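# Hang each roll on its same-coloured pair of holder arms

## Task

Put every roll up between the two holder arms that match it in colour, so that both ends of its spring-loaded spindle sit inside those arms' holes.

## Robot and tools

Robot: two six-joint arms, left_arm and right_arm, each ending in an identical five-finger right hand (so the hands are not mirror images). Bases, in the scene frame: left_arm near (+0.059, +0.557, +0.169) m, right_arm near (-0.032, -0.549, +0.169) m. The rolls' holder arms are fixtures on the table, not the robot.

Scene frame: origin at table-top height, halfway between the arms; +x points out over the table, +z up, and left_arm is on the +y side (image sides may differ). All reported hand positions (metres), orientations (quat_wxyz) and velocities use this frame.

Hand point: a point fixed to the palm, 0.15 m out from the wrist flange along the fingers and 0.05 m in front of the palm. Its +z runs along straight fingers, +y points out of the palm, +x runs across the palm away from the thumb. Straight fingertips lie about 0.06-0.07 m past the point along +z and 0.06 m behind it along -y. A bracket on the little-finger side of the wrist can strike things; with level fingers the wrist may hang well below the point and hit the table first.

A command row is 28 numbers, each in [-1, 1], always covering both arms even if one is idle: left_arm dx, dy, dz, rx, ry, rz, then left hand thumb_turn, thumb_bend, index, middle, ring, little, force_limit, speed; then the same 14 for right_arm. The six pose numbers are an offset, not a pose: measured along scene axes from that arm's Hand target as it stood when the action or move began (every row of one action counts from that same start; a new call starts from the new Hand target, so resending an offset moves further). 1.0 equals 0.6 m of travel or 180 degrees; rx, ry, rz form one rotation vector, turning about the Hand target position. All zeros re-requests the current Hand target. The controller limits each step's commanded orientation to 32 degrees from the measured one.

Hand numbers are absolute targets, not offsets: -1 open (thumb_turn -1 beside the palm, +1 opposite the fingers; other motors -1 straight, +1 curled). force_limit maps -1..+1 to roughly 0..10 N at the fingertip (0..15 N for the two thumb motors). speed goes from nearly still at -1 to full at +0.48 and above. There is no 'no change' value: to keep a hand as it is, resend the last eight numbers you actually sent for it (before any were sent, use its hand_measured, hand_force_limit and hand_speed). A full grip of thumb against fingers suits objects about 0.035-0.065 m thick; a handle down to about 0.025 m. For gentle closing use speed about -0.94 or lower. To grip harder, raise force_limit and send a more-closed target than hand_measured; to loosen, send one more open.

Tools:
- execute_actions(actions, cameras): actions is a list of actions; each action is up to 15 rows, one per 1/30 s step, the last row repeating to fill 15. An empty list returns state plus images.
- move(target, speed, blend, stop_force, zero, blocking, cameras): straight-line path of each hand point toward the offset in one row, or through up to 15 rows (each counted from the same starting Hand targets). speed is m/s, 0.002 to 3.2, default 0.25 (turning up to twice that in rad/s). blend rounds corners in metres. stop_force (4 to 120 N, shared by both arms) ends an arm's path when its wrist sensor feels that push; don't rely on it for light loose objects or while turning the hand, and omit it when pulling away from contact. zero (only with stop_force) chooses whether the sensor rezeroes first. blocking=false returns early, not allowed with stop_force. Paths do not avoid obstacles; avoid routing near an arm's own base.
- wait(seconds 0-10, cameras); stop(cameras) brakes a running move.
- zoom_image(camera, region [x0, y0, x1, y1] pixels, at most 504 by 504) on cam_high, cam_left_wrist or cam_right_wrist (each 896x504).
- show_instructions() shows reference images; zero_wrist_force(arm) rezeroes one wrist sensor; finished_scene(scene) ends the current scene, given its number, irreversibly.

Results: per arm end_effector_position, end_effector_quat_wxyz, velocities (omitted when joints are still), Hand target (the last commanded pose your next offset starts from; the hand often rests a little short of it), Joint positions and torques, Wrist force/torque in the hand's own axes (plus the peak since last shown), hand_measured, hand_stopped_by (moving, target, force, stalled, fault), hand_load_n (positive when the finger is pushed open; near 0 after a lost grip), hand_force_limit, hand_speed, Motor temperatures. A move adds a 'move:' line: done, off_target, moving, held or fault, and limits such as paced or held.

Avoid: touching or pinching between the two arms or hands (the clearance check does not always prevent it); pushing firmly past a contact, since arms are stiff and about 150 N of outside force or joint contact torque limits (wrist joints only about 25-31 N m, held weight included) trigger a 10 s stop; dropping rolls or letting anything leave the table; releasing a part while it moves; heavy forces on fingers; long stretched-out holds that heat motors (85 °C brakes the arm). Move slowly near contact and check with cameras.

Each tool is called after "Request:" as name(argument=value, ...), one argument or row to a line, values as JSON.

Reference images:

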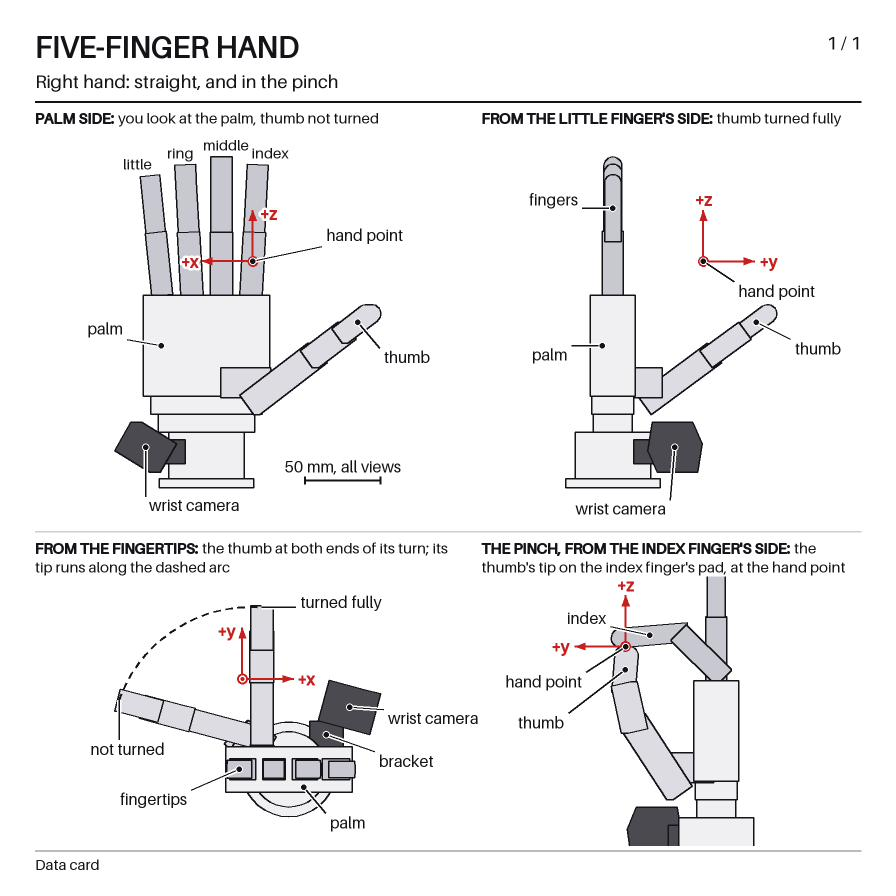

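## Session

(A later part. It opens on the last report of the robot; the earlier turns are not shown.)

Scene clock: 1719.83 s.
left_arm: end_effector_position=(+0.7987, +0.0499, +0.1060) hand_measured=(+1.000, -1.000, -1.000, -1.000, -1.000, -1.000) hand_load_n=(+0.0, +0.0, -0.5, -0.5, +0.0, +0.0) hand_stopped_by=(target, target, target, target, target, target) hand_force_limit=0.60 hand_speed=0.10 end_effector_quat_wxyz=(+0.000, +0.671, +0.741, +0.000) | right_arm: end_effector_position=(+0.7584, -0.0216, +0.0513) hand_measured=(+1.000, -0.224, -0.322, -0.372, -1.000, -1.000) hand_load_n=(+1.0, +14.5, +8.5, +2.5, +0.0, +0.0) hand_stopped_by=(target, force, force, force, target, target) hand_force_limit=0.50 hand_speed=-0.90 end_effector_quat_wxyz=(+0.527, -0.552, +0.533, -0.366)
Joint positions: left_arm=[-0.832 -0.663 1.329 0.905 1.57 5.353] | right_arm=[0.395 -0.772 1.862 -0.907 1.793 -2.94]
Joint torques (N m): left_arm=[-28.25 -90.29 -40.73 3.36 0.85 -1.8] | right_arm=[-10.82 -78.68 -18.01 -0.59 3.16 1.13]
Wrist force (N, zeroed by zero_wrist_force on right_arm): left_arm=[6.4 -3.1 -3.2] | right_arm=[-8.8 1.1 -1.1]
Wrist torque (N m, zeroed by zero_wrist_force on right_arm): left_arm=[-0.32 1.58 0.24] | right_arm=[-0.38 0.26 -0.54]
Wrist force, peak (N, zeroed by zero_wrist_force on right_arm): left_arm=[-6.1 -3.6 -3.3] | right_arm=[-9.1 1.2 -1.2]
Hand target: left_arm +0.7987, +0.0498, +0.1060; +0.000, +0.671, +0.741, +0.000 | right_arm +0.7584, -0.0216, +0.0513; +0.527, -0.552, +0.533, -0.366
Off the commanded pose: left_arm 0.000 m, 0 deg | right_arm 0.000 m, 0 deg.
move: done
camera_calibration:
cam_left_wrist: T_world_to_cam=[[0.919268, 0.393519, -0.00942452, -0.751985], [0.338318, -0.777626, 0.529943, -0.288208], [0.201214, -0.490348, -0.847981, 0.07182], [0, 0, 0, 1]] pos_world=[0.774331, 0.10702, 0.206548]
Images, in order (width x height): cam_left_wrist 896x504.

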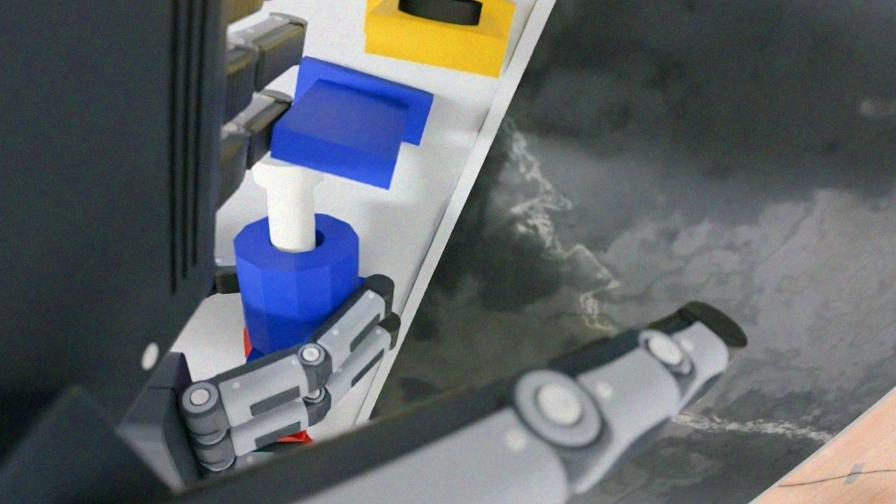

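Request:
move(
  target=[-0.0001,0.0013,0.0083,0,0,0,1,-1,-1,-1,-1,-1,0.6,0.1,0,0.0004,0.0031,0.0161,0.0042,0,1,0.45,0.3,0.3,-1,-1,0.5,-0.9],
  speed=0.01,
  cameras=["cam_left_wrist","cam_right_wrist"],
)

Request:
zoom_image(
  camera="cam_left_wrist",
  region=[220, 100, 400, 260],
)

Scene clock: 1723.70 s.
left_arm: end_effector_position=(+0.7986, +0.0505, +0.1109) hand_measured=(+1.000, -1.000, -1.000, -1.000, -1.000, -1.000) hand_load_n=(+0.0, +0.0, +0.0, +0.0, +0.0, +0.0) hand_stopped_by=(target, target, target, target, target, target) hand_force_limit=0.60 hand_speed=0.10 end_effector_quat_wxyz=(+0.000, +0.671, +0.741, +0.000) | right_arm: end_effector_position=(+0.7584, -0.0214, +0.0532) hand_measured=(+1.000, -0.224, -0.322, -0.372, -1.000, -1.000) hand_load_n=(+0.5, +14.5, +8.0, +3.0, +0.0, +0.0) hand_stopped_by=(target, force, force, force, target, target) hand_force_limit=0.50 hand_speed=-0.90 end_effector_quat_wxyz=(+0.537, -0.541, +0.545, -0.348)
Joint positions: left_arm=[-0.831 -0.668 1.33 0.91 1.57 5.354] | right_arm=[0.387 -0.774 1.866 -0.907 1.776 -2.89]
Joint torques (N m): left_arm=[8.58 -104.77 -26.58 3.62 2.95 0.68] | right_arm=[-29.24 -91.16 -11.82 0.56 1.29 1.5]
Wrist force (N, zeroed by zero_wrist_force on right_arm): left_arm=[3.5 -4.3 -3.5] | right_arm=[-14.9 3.0 0.3]
Wrist torque (N m, zeroed by zero_wrist_force on right_arm): left_arm=[-0.28 1.49 0.08] | right_arm=[-0.32 0.08 -0.69]
Wrist force, peak (N, zeroed by zero_wrist_force on right_arm): left_arm=[7.8 -3.4 -3.6] | right_arm=[-15.0 3.1 0.1]
Hand target: left_arm +0.7986, +0.0505, +0.1110; +0.000, +0.671, +0.741, +0.000 | right_arm +0.7584, -0.0214, +0.0532; +0.537, -0.541, +0.545, -0.348
Off the commanded pose: left_arm 0.000 m, 0 deg | right_arm 0.000 m, 0 deg.
move: done
camera_calibration:
cam_left_wrist: T_world_to_cam=[[0.919307, 0.393429, -0.00940774, -0.752237], [0.338217, -0.777624, 0.53001, -0.290249], [0.201205, -0.490423, -0.847939, 0.0764093], [0, 0, 0, 1]] pos_world=[0.77433, 0.10772, 0.211548]
cam_right_wrist: T_world_to_cam=[[-0.175654, -0.0416991, -0.983568, 0.190876], [-0.655099, 0.750727, 0.0851659, 0.51406], [0.73484, 0.659295, -0.159186, -0.422324], [0, 0, 0, 1]] pos_world=[0.68063, -0.0995234, 0.0767317]
Images, in order (width x height): cam_left_wrist 896x504, cam_right_wrist 896x504.

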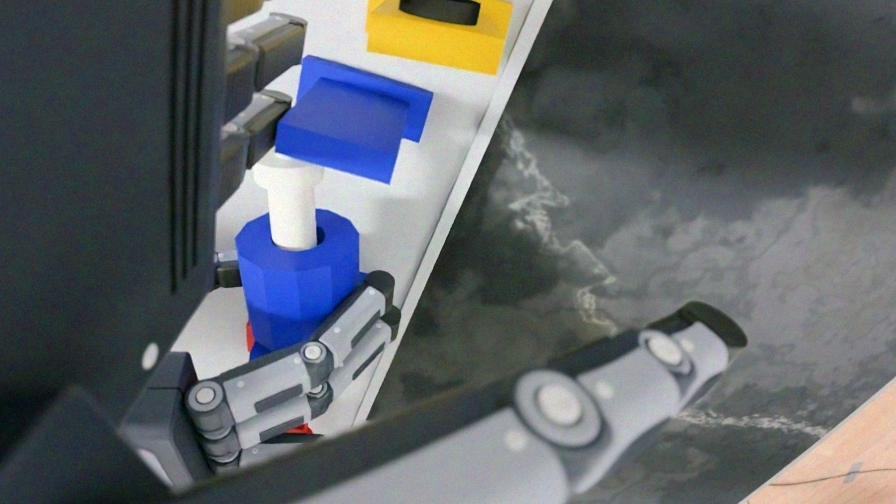

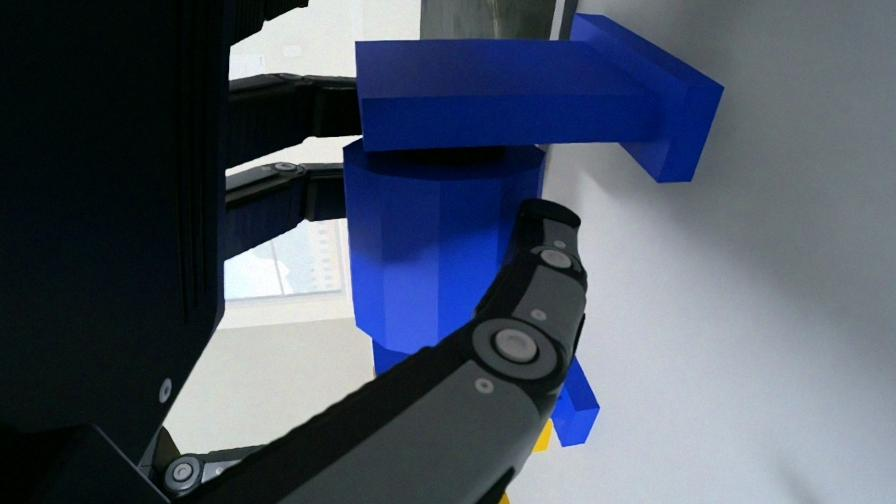

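Scaled by 2.800 from the camera's 896x504 image, which has a finer 1280x720 frame.

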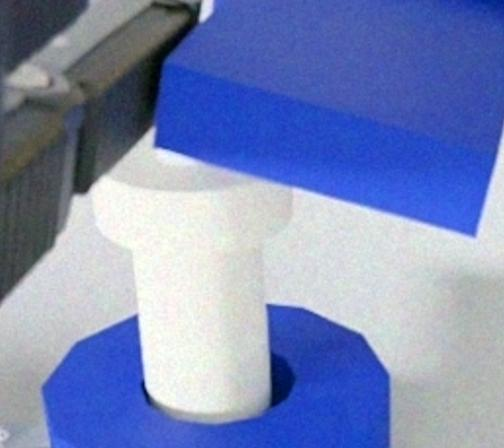

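Request:
move(
  target=[0,0,0,0,0,0,1,-1,-1,-1,-1,-1,0.6,0.1,-0.0008,0.0035,0,0,0,0,1,0.45,0.3,0.3,-1,-1,0.5,-0.9],
  speed=0.01,
)

Request:
move(
  target=[-0.0015,0.0065,0,0,0,0,1,-1,-1,-1,-1,-1,0.6,0.1,0,0,0,0,0,0,1,0.45,0.3,0.3,-1,-1,0.5,-0.9],
  speed=0.01,
)

Request:
move(
  target=[
    [-0.0033,0.0125,0,0,0,0,1,-1,-1,-1,-1,-1,0.6,0.1,0,0,0,0,0,0,1,0.45,0.3,0.3,-1,-1,0.5,-0.9],
    [-0.02,0.055,0.067,0,0,0,1,-1,-1,-1,-1,-1,0.6,0.1,0,0,0,0,0,0,1,0.45,0.3,0.3,-1,-1,0.5,-0.9],
  ],
  speed=0.06,
  cameras=["cam_left_wrist","cam_right_wrist"],
)

Request:
zoom_image(
  camera="cam_left_wrist",
  region=[240, 80, 500, 310],
)

Scene clock: 1725.93 s.
left_arm: end_effector_position=(+0.7986, +0.0505, +0.1110) hand_measured=(+1.000, -1.000, -1.000, -1.000, -1.000, -1.000) hand_load_n=(+0.0, +0.0, +0.0, +0.0, +0.0, -0.5) hand_stopped_by=(target, target, target, target, target, target) hand_force_limit=0.60 hand_speed=0.10 end_effector_quat_wxyz=(+0.000, +0.671, +0.741, +0.000) | right_arm: end_effector_position=(+0.7580, -0.0194, +0.0532) hand_measured=(+1.000, -0.224, -0.322, -0.372, -1.000, -1.000) hand_load_n=(+0.0, +14.0, +8.5, +3.5, -0.5, +0.0) hand_stopped_by=(target, force, force, force, target, target) hand_force_limit=0.50 hand_speed=-0.90 end_effector_quat_wxyz=(+0.537, -0.541, +0.545, -0.348)
Joint positions: left_arm=[-0.831 -0.668 1.33 0.91 1.57 5.354] | right_arm=[0.39 -0.773 1.864 -0.905 1.779 -2.889]
Joint torques (N m): left_arm=[7 -104.28 -26.8 3.1 3.48 0.81] | right_arm=[17.41 -73.44 -28.8 0.77 2.01 1.64]
Wrist force (N, zeroed by zero_wrist_force on right_arm): left_arm=[4.2 -4.0 -3.0] | right_arm=[-1.4 0.6 0.6]
Wrist torque (N m, zeroed by zero_wrist_force on right_arm): left_arm=[-0.31 1.47 0.12] | right_arm=[-0.21 0.31 -0.36]
Wrist force, peak (N, zeroed by zero_wrist_force on right_arm): left_arm=[4.2 -4.1 -3.8] | right_arm=[-15.6 3.2 0.7]
Hand target: left_arm +0.7986, +0.0505, +0.1110; +0.000, +0.671, +0.741, +0.000 | right_arm +0.7579, -0.0193, +0.0532; +0.537, -0.541, +0.545, -0.348
Off the commanded pose: left_arm 0.000 m, 0 deg | right_arm 0.000 m, 0 deg.
move: done

Scene clock: 1726.67 s.
left_arm: end_effector_position=(+0.7977, +0.0543, +0.1110) hand_measured=(+1.000, -1.000, -1.000, -1.000, -1.000, -1.000) hand_load_n=(+0.0, +0.0, +0.0, +0.0, +0.0, +0.0) hand_stopped_by=(target, target, target, target, target, target) hand_force_limit=0.60 hand_speed=0.10 end_effector_quat_wxyz=(+0.000, +0.671, +0.741, +0.000) | right_arm: end_effector_position=(+0.7579, -0.0193, +0.0532) hand_measured=(+1.000, -0.224, -0.322, -0.372, -1.000, -1.000) hand_load_n=(+0.0, +14.0, +8.5, +3.5, +0.0, +0.0) hand_stopped_by=(target, force, force, force, target, target) hand_force_limit=0.50 hand_speed=-0.90 end_effector_quat_wxyz=(+0.537, -0.541, +0.545, -0.348)
Joint positions: left_arm=[-0.829 -0.672 1.338 0.905 1.57 5.356] | right_arm=[0.391 -0.773 1.863 -0.905 1.779 -2.889]
Joint torques (N m): left_arm=[12.53 -102.92 -21.65 1.84 -0.67 0.66] | right_arm=[19.53 -74.82 -29.25 0.66 2.11 1.5]
Wrist force (N, zeroed by zero_wrist_force on right_arm): left_arm=[-5.8 -3.4 -3.0] | right_arm=[-2.8 0.2 0.9]
Wrist torque (N m, zeroed by zero_wrist_force on right_arm): left_arm=[-0.29 0.93 -0.43] | right_arm=[-0.25 0.39 -0.40]
Wrist force, peak (N, zeroed by zero_wrist_force on right_arm): left_arm=[-6.1 -3.1 -3.4] | right_arm=[-2.9 0.8 0.3]
Hand target: left_arm +0.7977, +0.0544, +0.1110; +0.000, +0.671, +0.741, +0.000 | right_arm +0.7579, -0.0193, +0.0532; +0.537, -0.541, +0.545, -0.348
Off the commanded pose: left_arm 0.000 m, 0 deg | right_arm 0.000 m, 0 deg.
move: done

Scene clock: 1728.53 s.
left_arm: end_effector_position=(+0.7857, +0.0874, +0.1511) hand_measured=(+1.000, -1.000, -1.000, -1.000, -1.000, -1.000) hand_load_n=(+0.0, +0.0, +0.0, +0.0, +0.0, +0.0) hand_stopped_by=(target, target, target, target, target, target) hand_force_limit=0.60 hand_speed=0.10 end_effector_quat_wxyz=(+0.000, +0.671, +0.741, +0.000) | right_arm: end_effector_position=(+0.7579, -0.0193, +0.0532) hand_measured=(+1.000, -0.224, -0.322, -0.372, -1.000, -1.000) hand_load_n=(+0.0, +14.5, +8.5, +3.5, +0.0, +0.0) hand_stopped_by=(target, force, force, force, target, target) hand_force_limit=0.50 hand_speed=-0.90 end_effector_quat_wxyz=(+0.537, -0.541, +0.545, -0.348)
Joint positions: left_arm=[-0.811 -0.752 1.41 0.913 1.57 5.373] | right_arm=[0.391 -0.773 1.863 -0.905 1.779 -2.889]
Joint torques (N m): left_arm=[12.29 -97.91 -21.07 7.02 -0.65 1.92] | right_arm=[21.05 -72.88 -27.29 0.61 1.78 1.67]
Wrist force (N, zeroed by zero_wrist_force on right_arm): left_arm=[-5.8 -3.7 -3.0] | right_arm=[-2.6 0.4 1.0]
Wrist torque (N m, zeroed by zero_wrist_force on right_arm): left_arm=[-0.33 0.92 -0.44] | right_arm=[-0.24 0.35 -0.38]
Wrist force, peak (N, zeroed by zero_wrist_force on right_arm): left_arm=[-6.1 -3.5 -3.1] | right_arm=[-3.1 0.3 0.7]
Hand target: left_arm +0.7857, +0.0874, +0.1512; +0.000, +0.671, +0.741, +0.000 | right_arm +0.7579, -0.0193, +0.0532; +0.537, -0.541, +0.545, -0.348
Off the commanded pose: left_arm 0.000 m, 0 deg | right_arm 0.000 m, 0 deg.
move: done
camera_calibration:
cam_left_wrist: T_world_to_cam=[[0.919307, 0.393429, -0.00940774, -0.754479], [0.338217, -0.777624, 0.53001, -0.278523], [0.201205, -0.490423, -0.847939, 0.131055], [0, 0, 0, 1]] pos_world=[0.76143, 0.14452, 0.251648]
cam_right_wrist: T_world_to_cam=[[-0.175714, -0.0414876, -0.983567, 0.190937], [-0.65507, 0.750731, 0.0853618, 0.512121], [0.734852, 0.659304, -0.159091, -0.423356], [0, 0, 0, 1]] pos_world=[0.68013, -0.0974236, 0.0767313]
Images, in order (width x height): cam_left_wrist 896x504, cam_right_wrist 896x504.

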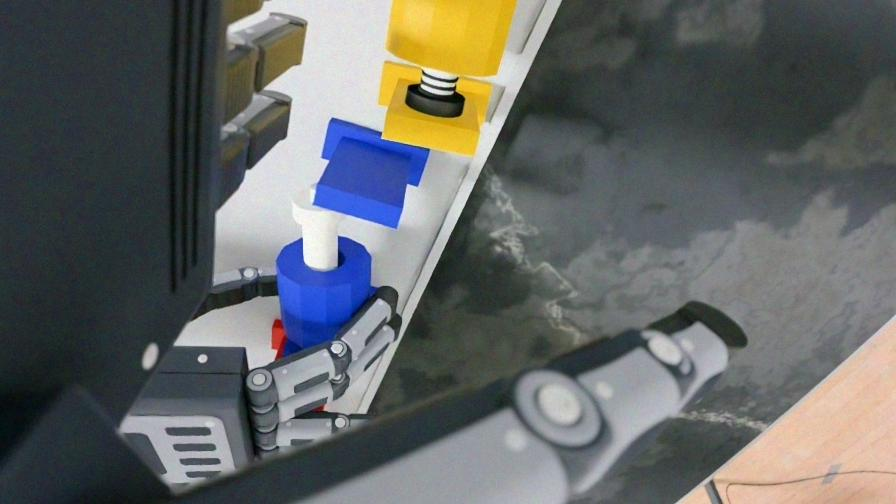

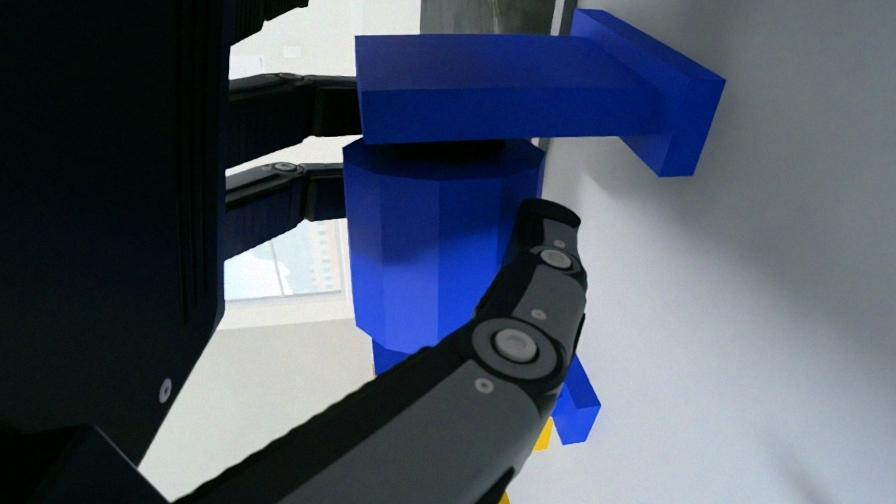

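Scaled by 1.938 from the camera's 896x504 image, which has a finer 1280x720 frame.

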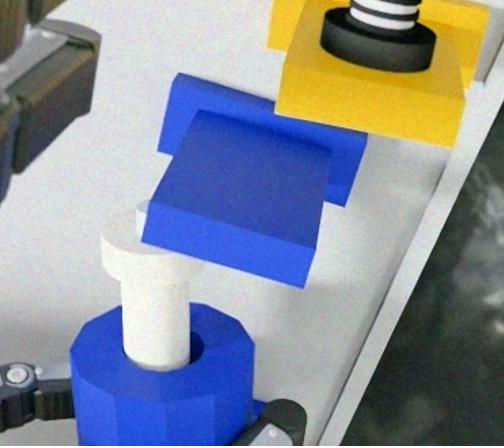

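Request:
move(
  target=[0,0,0,0,0,0,1,-1,-1,-1,-1,-1,0.6,0.1,0.0045,0.0008,0,0,0,-0.0222,1,0.45,0.3,0.3,-1,-1,0.5,-0.9],
  speed=0.012,
  cameras=["cam_left_wrist","cam_right_wrist"],
)

Request:
zoom_image(
  camera="cam_left_wrist",
  region=[240, 80, 500, 310],
)

Scene clock: 1733.03 s.
left_arm: end_effector_position=(+0.7857, +0.0874, +0.1512) hand_measured=(+1.000, -1.000, -1.000, -1.000, -1.000, -1.000) hand_load_n=(+0.0, -0.5, +0.0, +0.0, +0.0, +0.0) hand_stopped_by=(target, target, target, target, target, target) hand_force_limit=0.60 hand_speed=0.10 end_effector_quat_wxyz=(+0.000, +0.671, +0.741, +0.000) | right_arm: end_effector_position=(+0.7606, -0.0188, +0.0532) hand_measured=(+1.000, -0.226, -0.322, -0.372, -1.000, -1.000) hand_load_n=(-6.0, +16.5, +5.0, +2.0, +0.0, +0.0) hand_stopped_by=(target, force, force, force, target, target) hand_force_limit=0.50 hand_speed=-0.90 end_effector_quat_wxyz=(+0.525, -0.522, +0.564, -0.367)
Joint positions: left_arm=[-0.811 -0.752 1.41 0.913 1.57 5.373] | right_arm=[0.416 -0.766 1.844 -0.889 1.872 -2.871]
Joint torques (N m): left_arm=[10.18 -98.63 -21.24 6.84 -0.58 1.7] | right_arm=[10.35 -77.14 -33.6 -0.39 6.71 2.27]
Wrist force (N, zeroed by zero_wrist_force on right_arm): left_arm=[-5.8 -3.2 -2.9] | right_arm=[-11.1 4.6 -8.7]
Wrist torque (N m, zeroed by zero_wrist_force on right_arm): left_arm=[-0.27 0.91 -0.43] | right_arm=[-0.21 0.01 -0.83]
Wrist force, peak (N, zeroed by zero_wrist_force on right_arm): left_arm=[-6.1 -3.7 -3.2] | right_arm=[-11.7 5.1 -8.2]
Hand target: left_arm +0.7857, +0.0874, +0.1512; +0.000, +0.671, +0.741, +0.000 | right_arm +0.7606, -0.0188, +0.0532; +0.525, -0.522, +0.564, -0.367
Off the commanded pose: left_arm 0.000 m, 0 deg | right_arm 0.000 m, 0 deg.
move: done
camera_calibration:
cam_left_wrist: T_world_to_cam=[[0.919307, 0.393429, -0.00940774, -0.754518], [0.338217, -0.777624, 0.53001, -0.278498], [0.201205, -0.490423, -0.847939, 0.131189], [0, 0, 0, 1]] pos_world=[0.76143, 0.14462, 0.251748]
cam_right_wrist: T_world_to_cam=[[-0.178183, -0.0291575, -0.983565, 0.193532], [-0.601326, 0.794428, 0.085386, 0.47341], [0.778882, 0.606658, -0.159087, -0.460107], [0, 0, 0, 1]] pos_world=[0.677527, -0.0913195, 0.0767313]
Images, in order (width x height): cam_left_wrist 896x504, cam_right_wrist 896x504.

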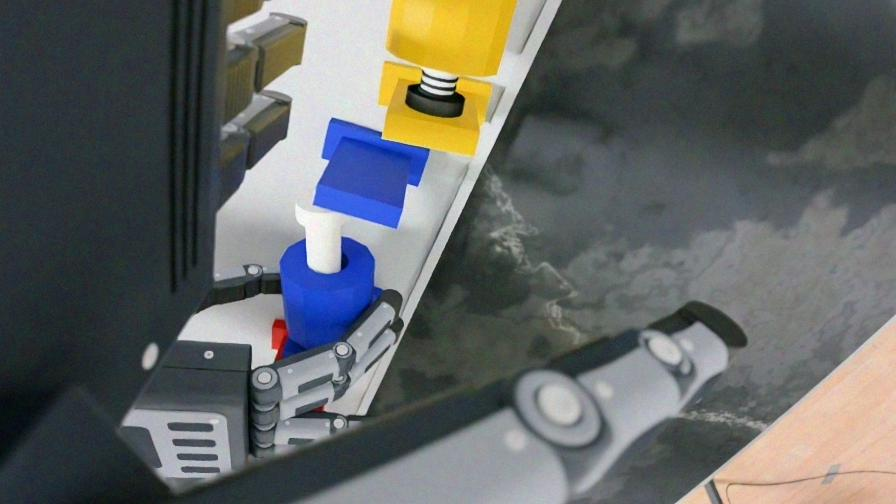

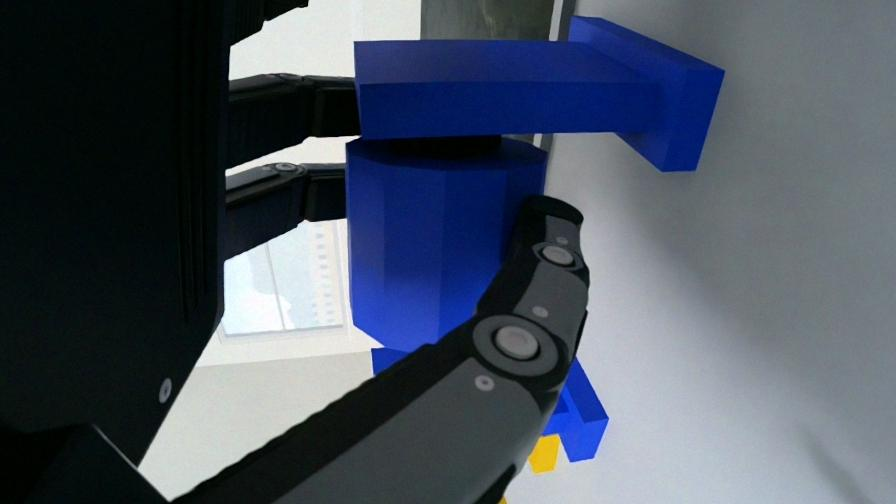

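Scaled by 1.938 from the camera's 896x504 image, which has a finer 1280x720 frame.

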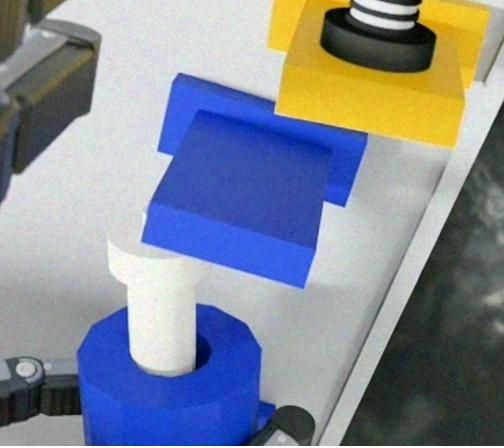

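Request:
move(
  target=[0,0,0,0,0,0,1,-1,-1,-1,-1,-1,0.6,0.1,0,0,0,0,0,0,1,0.45,0.3,0.3,-1,-1,0.5,-0.9],
  speed=0.012,
)

Request:
move(
  target=[0,0,0,0,0,0,1,-1,-1,-1,-1,-1,0.6,0.1,0.0042,0.0032,0,0,0,-0.0222,1,0.45,0.3,0.3,-1,-1,0.5,-0.9],
  speed=0.012,
  cameras=["cam_left_wrist","cam_right_wrist"],
)

Request:
zoom_image(
  camera="cam_left_wrist",
  region=[240, 80, 500, 310],
)

Scene clock: 1734.30 s.
left_arm: end_effector_position=(+0.7857, +0.0874, +0.1512) hand_measured=(+1.000, -1.000, -1.000, -1.000, -1.000, -1.000) hand_load_n=(+0.0, +0.0, +0.0, +0.0, +0.0, +0.0) hand_stopped_by=(target, target, target, target, target, target) hand_force_limit=0.60 hand_speed=0.10 end_effector_quat_wxyz=(+0.000, +0.671, +0.741, +0.000) | right_arm: end_effector_position=(+0.7606, -0.0188, +0.0532) hand_measured=(+1.000, -0.226, -0.322, -0.372, -1.000, -1.000) hand_load_n=(-6.0, +16.5, +5.0, +1.5, +0.0, +0.0) hand_stopped_by=(target, force, force, force, target, target) hand_force_limit=0.50 hand_speed=-0.90 end_effector_quat_wxyz=(+0.525, -0.522, +0.564, -0.367)
Joint positions: left_arm=[-0.811 -0.752 1.41 0.913 1.57 5.373] | right_arm=[0.416 -0.766 1.844 -0.889 1.872 -2.871]
Joint torques (N m): left_arm=[10.84 -98.85 -20.58 6.4 -0.47 2.22] | right_arm=[9.34 -77.1 -34.21 -0.61 7.01 2.11]
Wrist force (N, zeroed by zero_wrist_force on right_arm): left_arm=[-6.0 -3.0 -2.8] | right_arm=[-11.5 4.9 -8.5]
Wrist torque (N m, zeroed by zero_wrist_force on right_arm): left_arm=[-0.25 0.93 -0.42] | right_arm=[-0.19 0.02 -0.83]
Wrist force, peak (N, zeroed by zero_wrist_force on right_arm): left_arm=[-6.1 -3.5 -3.1] | right_arm=[-12.0 5.1 -8.9]
Hand target: left_arm +0.7857, +0.0874, +0.1512; +0.000, +0.671, +0.741, +0.000 | right_arm +0.7606, -0.0188, +0.0532; +0.525, -0.522, +0.564, -0.367
Off the commanded pose: left_arm 0.000 m, 0 deg | right_arm 0.000 m, 0 deg.
move: done

Scene clock: 1737.50 s.
left_arm: end_effector_position=(+0.7857, +0.0874, +0.1512) hand_measured=(+1.000, -1.000, -1.000, -1.000, -1.000, -1.000) hand_load_n=(+0.0, +0.0, +0.0, +0.0, +0.0, +0.0) hand_stopped_by=(target, target, target, target, target, target) hand_force_limit=0.60 hand_speed=0.10 end_effector_quat_wxyz=(+0.000, +0.671, +0.741, +0.000) | right_arm: end_effector_position=(+0.7632, -0.0169, +0.0532) hand_measured=(+1.000, -0.226, -0.322, -0.370, -1.000, -1.000) hand_load_n=(-5.5, +17.5, +4.5, +0.5, +0.0, +0.0) hand_stopped_by=(target, force, force, force, target, target) hand_force_limit=0.50 hand_speed=-0.90 end_effector_quat_wxyz=(+0.512, -0.502, +0.581, -0.385)
Joint positions: left_arm=[-0.811 -0.752 1.41 0.913 1.57 5.373] | right_arm=[0.442 -0.756 1.819 -0.867 1.966 -2.851]
Joint torques (N m): left_arm=[12.8 -98.76 -20.25 6.62 -0.64 1.72] | right_arm=[4.93 -75.01 -35.79 -0.39 7.4 2.63]
Wrist force (N, zeroed by zero_wrist_force on right_arm): left_arm=[-5.8 -3.7 -2.9] | right_arm=[-13.1 2.8 -15.7]
Wrist torque (N m, zeroed by zero_wrist_force on right_arm): left_arm=[-0.34 0.91 -0.43] | right_arm=[-0.06 0.23 -0.92]
Wrist force, peak (N, zeroed by zero_wrist_force on right_arm): left_arm=[-6.0 -3.8 -3.1] | right_arm=[-12.3 2.6 -17.6]
Hand target: left_arm +0.7857, +0.0874, +0.1512; +0.000, +0.671, +0.741, +0.000 | right_arm +0.7632, -0.0169, +0.0532; +0.512, -0.502, +0.581, -0.385
Off the commanded pose: left_arm 0.000 m, 0 deg | right_arm 0.000 m, 0 deg.
move: done
camera_calibration:
cam_left_wrist: T_world_to_cam=[[0.919307, 0.393429, -0.00940774, -0.754518], [0.338217, -0.777624, 0.53001, -0.278498], [0.201205, -0.490423, -0.847939, 0.131189], [0, 0, 0, 1]] pos_world=[0.76143, 0.14462, 0.251748]
cam_right_wrist: T_world_to_cam=[[-0.179778, -0.0166708, -0.983566, 0.195469], [-0.544481, 0.834417, 0.0853784, 0.430689], [0.819281, 0.550882, -0.159087, -0.495038], [0, 0, 0, 1]] pos_world=[0.675218, -0.0834083, 0.0767313]
Images, in order (width x height): cam_left_wrist 896x504, cam_right_wrist 896x504.

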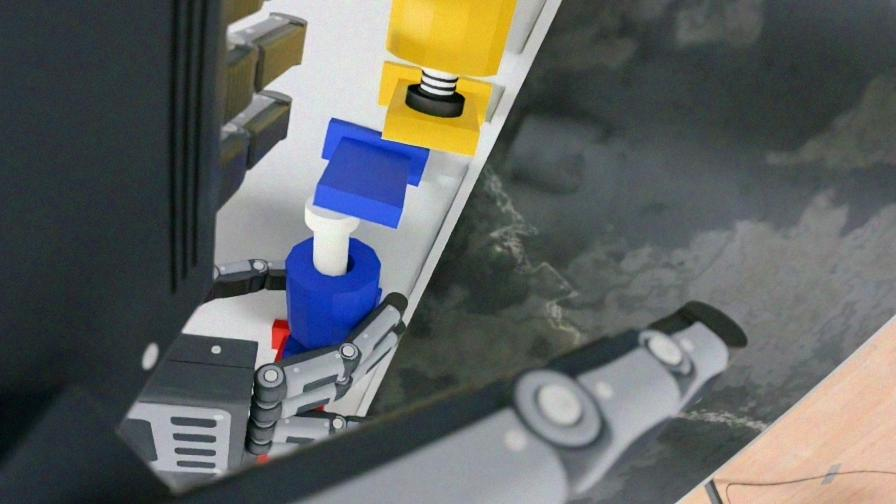

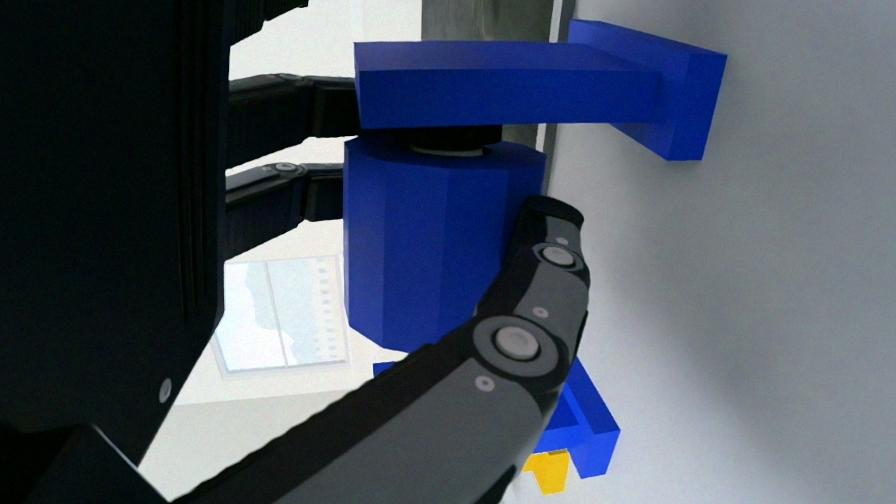

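Scaled by 1.938 from the camera's 896x504 image, which has a finer 1280x720 frame.

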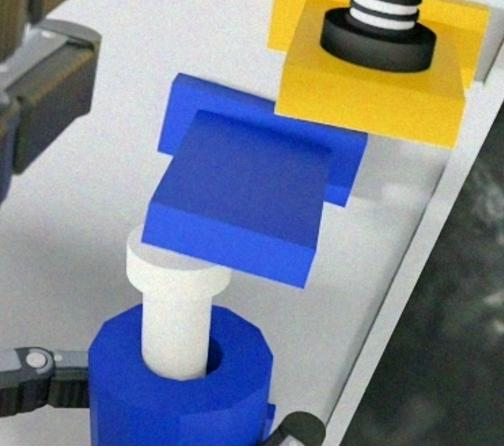

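Request:
move(
  target=[
    [0,0,0,0,0,0,1,-1,-1,-1,-1,-1,0.6,0.1,-0.0042,-0.0003,0,0,0,0,1,0.45,0.3,0.3,-1,-1,0.5,-0.9],
    [0,0,0,0,0,0,1,-1,-1,-1,-1,-1,0.6,0.1,-0.0075,0.0235,0,0,0,0,1,0.45,0.3,0.3,-1,-1,0.5,-0.9],
  ],
  speed=0.02,
  cameras=["cam_left_wrist","cam_right_wrist"],
)

Request:
zoom_image(
  camera="cam_left_wrist",
  region=[240, 80, 500, 310],
)

Scene clock: 1740.63 s.
left_arm: end_effector_position=(+0.7857, +0.0874, +0.1512) hand_measured=(+1.000, -1.000, -1.000, -1.000, -1.000, -1.000) hand_load_n=(+0.0, -0.5, +0.0, +0.0, +0.0, +0.0) hand_stopped_by=(target, target, target, target, target, target) hand_force_limit=0.60 hand_speed=0.10 end_effector_quat_wxyz=(+0.000, +0.671, +0.741, +0.000) | right_arm: end_effector_position=(+0.7587, -0.0029, +0.0532) hand_measured=(+1.000, -0.226, -0.322, -0.372, -1.000, -1.000) hand_load_n=(-1.5, +15.0, +8.0, +4.0, +0.0, +0.0) hand_stopped_by=(target, force, force, force, target, target) hand_force_limit=0.50 hand_speed=-0.90 end_effector_quat_wxyz=(+0.512, -0.502, +0.581, -0.385)
Joint positions: left_arm=[-0.811 -0.752 1.41 0.913 1.57 5.373] | right_arm=[0.462 -0.751 1.806 -0.857 1.987 -2.847]
Joint torques (N m): left_arm=[12.49 -98.06 -21.47 6.28 -0.86 2.03] | right_arm=[21.41 -74 -33.07 -0.15 1.32 2.39]
Wrist force (N, zeroed by zero_wrist_force on right_arm): left_arm=[-5.9 -3.4 -2.6] | right_arm=[-0.6 1.5 -0.4]
Wrist torque (N m, zeroed by zero_wrist_force on right_arm): left_arm=[-0.32 0.91 -0.44] | right_arm=[-0.06 0.26 -0.32]
Wrist force, peak (N, zeroed by zero_wrist_force on right_arm): left_arm=[-6.0 -4.3 -3.1] | right_arm=[-12.9 3.0 -16.4]
Hand target: left_arm +0.7857, +0.0874, +0.1512; +0.000, +0.671, +0.741, +0.000 | right_arm +0.7587, -0.0028, +0.0532; +0.512, -0.502, +0.581, -0.385
Off the commanded pose: left_arm 0.000 m, 0 deg | right_arm 0.000 m, 0 deg.
move: done
camera_calibration:
cam_left_wrist: T_world_to_cam=[[0.919307, 0.393429, -0.00940774, -0.754518], [0.338217, -0.777624, 0.53001, -0.278498], [0.201205, -0.490423, -0.847939, 0.131189], [0, 0, 0, 1]] pos_world=[0.76143, 0.14462, 0.251748]
cam_right_wrist: T_world_to_cam=[[-0.179869, -0.0167128, -0.983549, 0.19495], [-0.544403, 0.834468, 0.0853796, 0.416508], [0.819312, 0.550804, -0.159194, -0.499082], [0, 0, 0, 1]] pos_world=[0.670718, -0.0694083, 0.0767313]
Images, in order (width x height): cam_left_wrist 896x504, cam_right_wrist 896x504.

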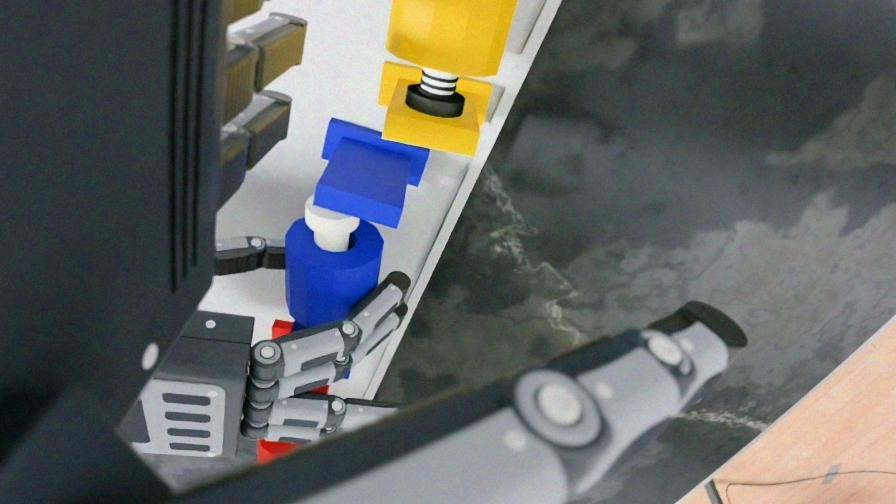

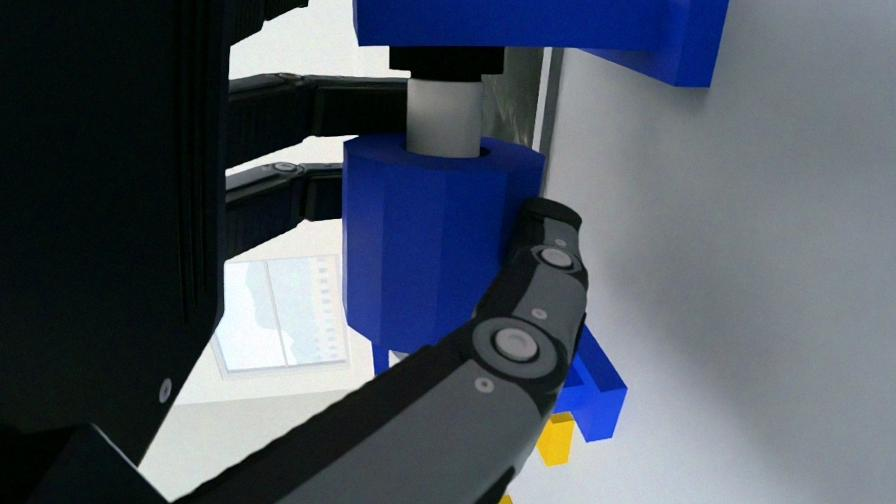

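Scaled by 1.938 from the camera's 896x504 image, which has a finer 1280x720 frame.

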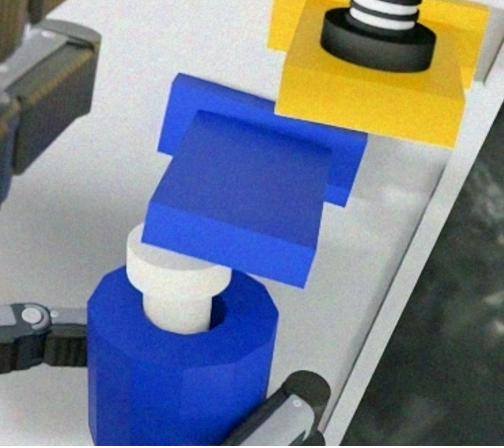

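Request:
move(
  target=[0,0,0,0,0,0,1,-1,-1,-1,-1,-1,0.6,0.1,0.011,0.0025,0,0,0,-0.0222,1,0.45,0.3,0.3,-1,-1,0.5,-0.9],
  speed=0.012,
  cameras=["cam_left_wrist","cam_right_wrist"],
)

Request:
zoom_image(
  camera="cam_left_wrist",
  region=[240, 80, 500, 310],
)

Scene clock: 1744.40 s.
left_arm: end_effector_position=(+0.7857, +0.0874, +0.1512) hand_measured=(+1.000, -1.000, -1.000, -1.000, -1.000, -1.000) hand_load_n=(+0.0, +0.0, +0.0, +0.0, +0.0, +0.0) hand_stopped_by=(target, target, target, target, target, target) hand_force_limit=0.60 hand_speed=0.10 end_effector_quat_wxyz=(+0.000, +0.671, +0.741, +0.000) | right_arm: end_effector_position=(+0.7652, -0.0013, +0.0532) hand_measured=(+1.000, -0.226, -0.322, -0.372, -1.000, -1.000) hand_load_n=(+0.0, +15.5, +6.5, +1.5, +0.0, +0.0) hand_stopped_by=(target, force, force, force, target, target) hand_force_limit=0.50 hand_speed=-0.90 end_effector_quat_wxyz=(+0.498, -0.481, +0.599, -0.402)
Joint positions: left_arm=[-0.811 -0.752 1.41 0.913 1.57 5.373] | right_arm=[0.484 -0.736 1.77 -0.826 2.076 -2.826]
Joint torques (N m): left_arm=[10.38 -97.1 -21.9 5.78 -0.91 1.72] | right_arm=[18.01 -79.69 -36.7 0.01 2.76 2.13]
Wrist force (N, zeroed by zero_wrist_force on right_arm): left_arm=[-6.3 -3.3 -2.7] | right_arm=[-0.6 3.3 -4.9]
Wrist torque (N m, zeroed by zero_wrist_force on right_arm): left_arm=[-0.28 0.97 -0.45] | right_arm=[-0.08 0.46 -0.29]
Wrist force, peak (N, zeroed by zero_wrist_force on right_arm): left_arm=[-6.3 -3.6 -2.8] | right_arm=[-0.2 0.0 -6.0]
Hand target: left_arm +0.7857, +0.0874, +0.1512; +0.000, +0.671, +0.741, +0.000 | right_arm +0.7653, -0.0013, +0.0532; +0.498, -0.481, +0.599, -0.403
Off the commanded pose: left_arm 0.000 m, 0 deg | right_arm 0.000 m, 0 deg.
move: done
camera_calibration:
cam_left_wrist: T_world_to_cam=[[0.919307, 0.393429, -0.00940774, -0.754518], [0.338217, -0.777624, 0.53001, -0.278498], [0.201205, -0.490423, -0.847939, 0.131189], [0, 0, 0, 1]] pos_world=[0.76143, 0.14462, 0.251748]
cam_right_wrist: T_world_to_cam=[[-0.180589, -0.00416195, -0.98355, 0.196732], [-0.485032, 0.870319, 0.0853739, 0.373431], [0.855647, 0.492471, -0.159189, -0.533222], [0, 0, 0, 1]] pos_world=[0.672903, -0.0615892, 0.0767313]
Images, in order (width x height): cam_left_wrist 896x504, cam_right_wrist 896x504.

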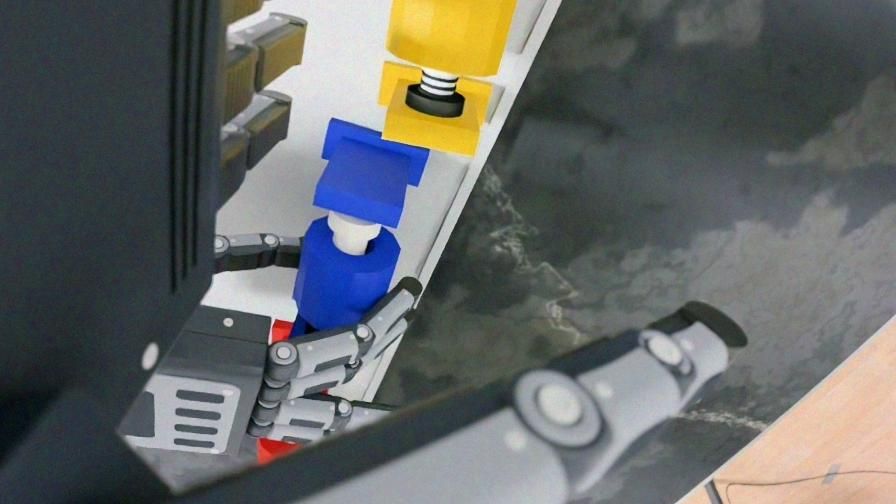

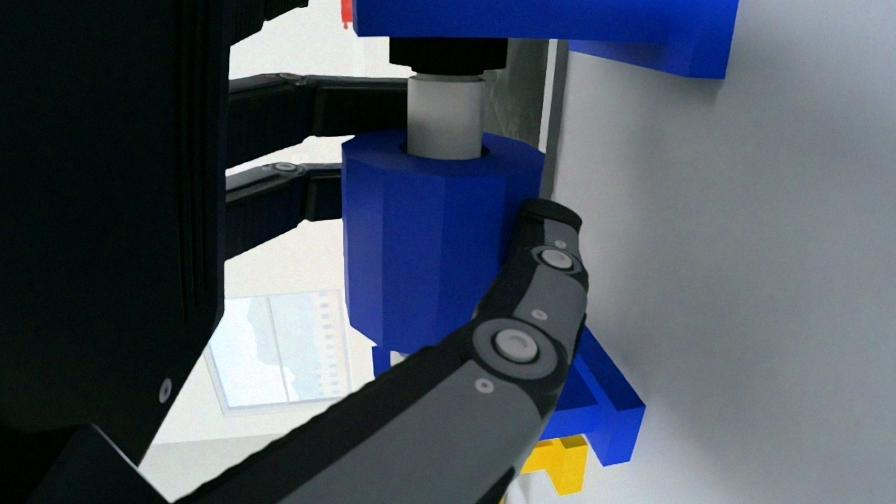

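Scaled by 1.938 from the camera's 896x504 image, which has a finer 1280x720 frame.

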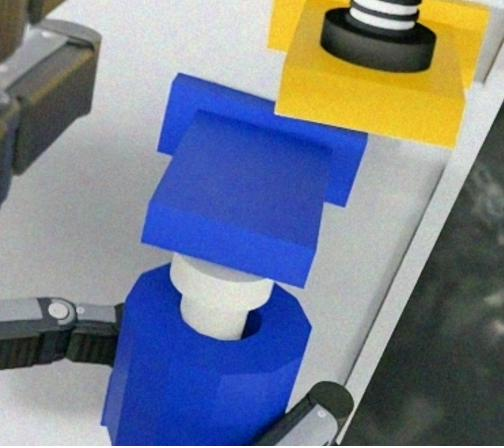

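Request:
zoom_image(
  camera="cam_left_wrist",
  region=[300, 180, 420, 300],
)

Scaled by 4.200 from the camera's 896x504 image, which has a finer 1280x720 frame.

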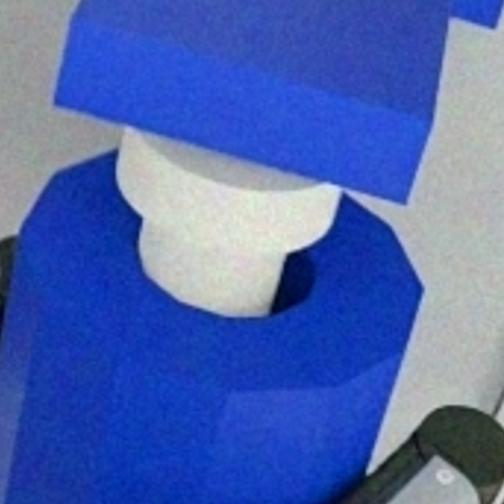

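Request:
move(
  target=[0,0,0,0,0,0,1,-1,-1,-1,-1,-1,0.6,0.1,0.0047,0.0008,-0.0038,-0.0138,-0.0015,-0.0139,1,0.45,0.3,0.3,-1,-1,0.5,-0.9],
  speed=0.01,
  cameras=["cam_left_wrist","cam_right_wrist"],
)

Request:
zoom_image(
  camera="cam_left_wrist",
  region=[300, 180, 420, 300],
)

Scene clock: 1750.37 s.
left_arm: end_effector_position=(+0.7857, +0.0874, +0.1512) hand_measured=(+1.000, -1.000, -1.000, -1.000, -1.000, -1.000) hand_load_n=(+0.0, +0.0, +0.0, +0.0, +0.0, +0.0) hand_stopped_by=(target, target, target, target, target, target) hand_force_limit=0.60 hand_speed=0.10 end_effector_quat_wxyz=(+0.000, +0.671, +0.741, +0.000) | right_arm: end_effector_position=(+0.7681, -0.0008, +0.0509) hand_measured=(+1.000, -0.226, -0.322, -0.372, -1.000, -1.000) hand_load_n=(-1.5, +14.0, +6.5, +1.5, +0.0, +0.0) hand_stopped_by=(target, force, force, force, target, target) hand_force_limit=0.50 hand_speed=-0.90 end_effector_quat_wxyz=(+0.480, -0.478, +0.599, -0.427)
Joint positions: left_arm=[-0.811 -0.752 1.41 0.913 1.57 5.373] | right_arm=[0.502 -0.723 1.743 -0.811 2.145 -2.857]
Joint torques (N m): left_arm=[10.86 -98.72 -22.9 5.48 -1.27 2.08] | right_arm=[14.83 -80.81 -36.17 0.04 2.17 -1.78]
Wrist force (N, zeroed by zero_wrist_force on right_arm): left_arm=[-5.7 -3.5 -2.8] | right_arm=[0.1 -0.3 -6.6]
Wrist torque (N m, zeroed by zero_wrist_force on right_arm): left_arm=[-0.31 0.88 -0.42] | right_arm=[-0.17 0.48 -0.19]
Wrist force, peak (N, zeroed by zero_wrist_force on right_arm): left_arm=[-6.2 -3.5 -3.0] | right_arm=[1.7 0.7 -7.6]
Hand target: left_arm +0.7857, +0.0874, +0.1512; +0.000, +0.671, +0.741, +0.000 | right_arm +0.7681, -0.0008, +0.0509; +0.480, -0.478, +0.599, -0.427
Off the commanded pose: left_arm 0.000 m, 0 deg | right_arm 0.000 m, 0 deg.
move: done
camera_calibration:
cam_left_wrist: T_world_to_cam=[[0.919307, 0.393429, -0.00940774, -0.754518], [0.338217, -0.777624, 0.53001, -0.278498], [0.201205, -0.490423, -0.847939, 0.131189], [0, 0, 0, 1]] pos_world=[0.76143, 0.14462, 0.251748]
cam_right_wrist: T_world_to_cam=[[-0.176882, -0.0388702, -0.983464, 0.192135], [-0.446813, 0.893492, 0.0450479, 0.347259], [0.876967, 0.447393, -0.175411, -0.551879], [0, 0, 0, 1]] pos_world=[0.673125, -0.055898, 0.0765095]
Images, in order (width x height): cam_left_wrist 896x504, cam_right_wrist 896x504.

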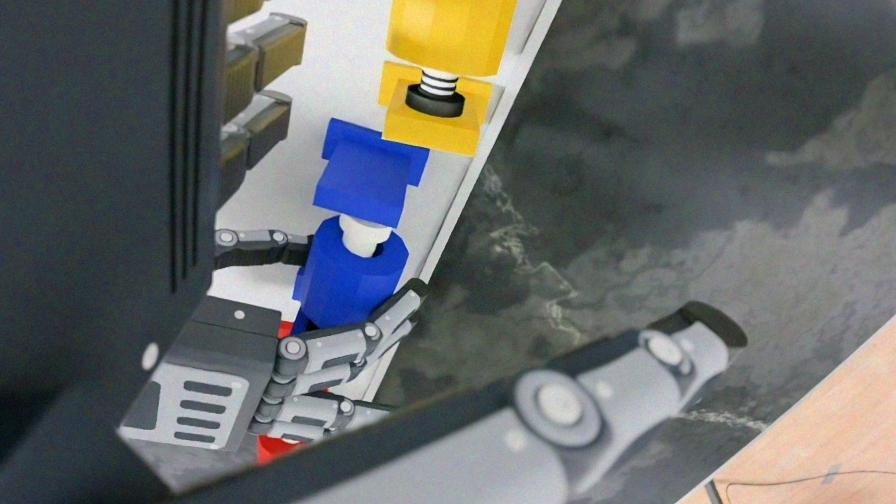

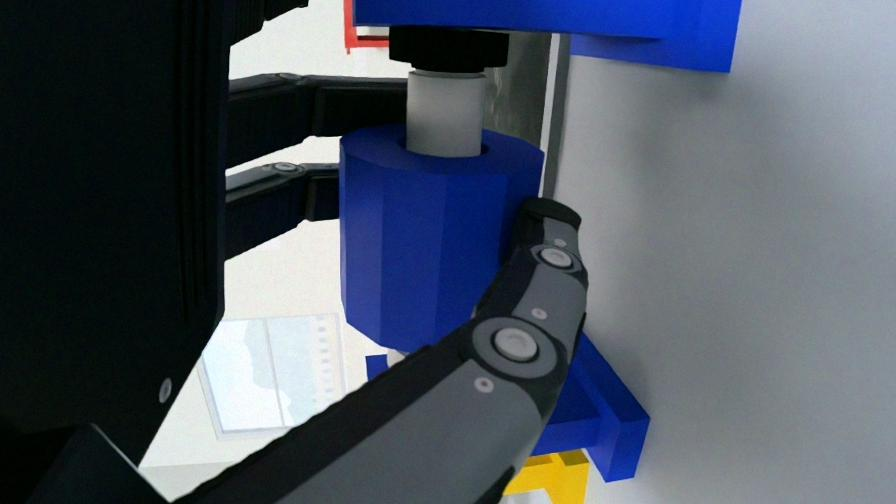

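Scaled by 4.200 from the camera's 896x504 image, which has a finer 1280x720 frame.

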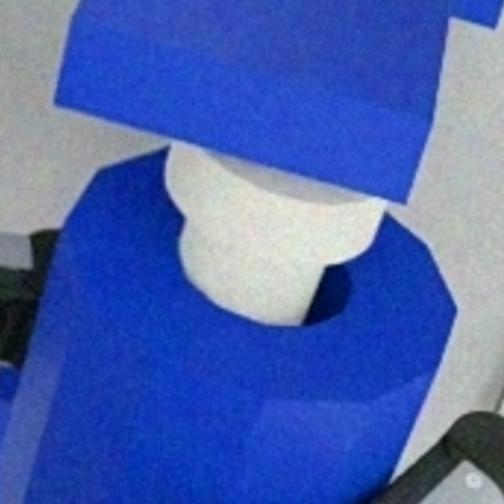

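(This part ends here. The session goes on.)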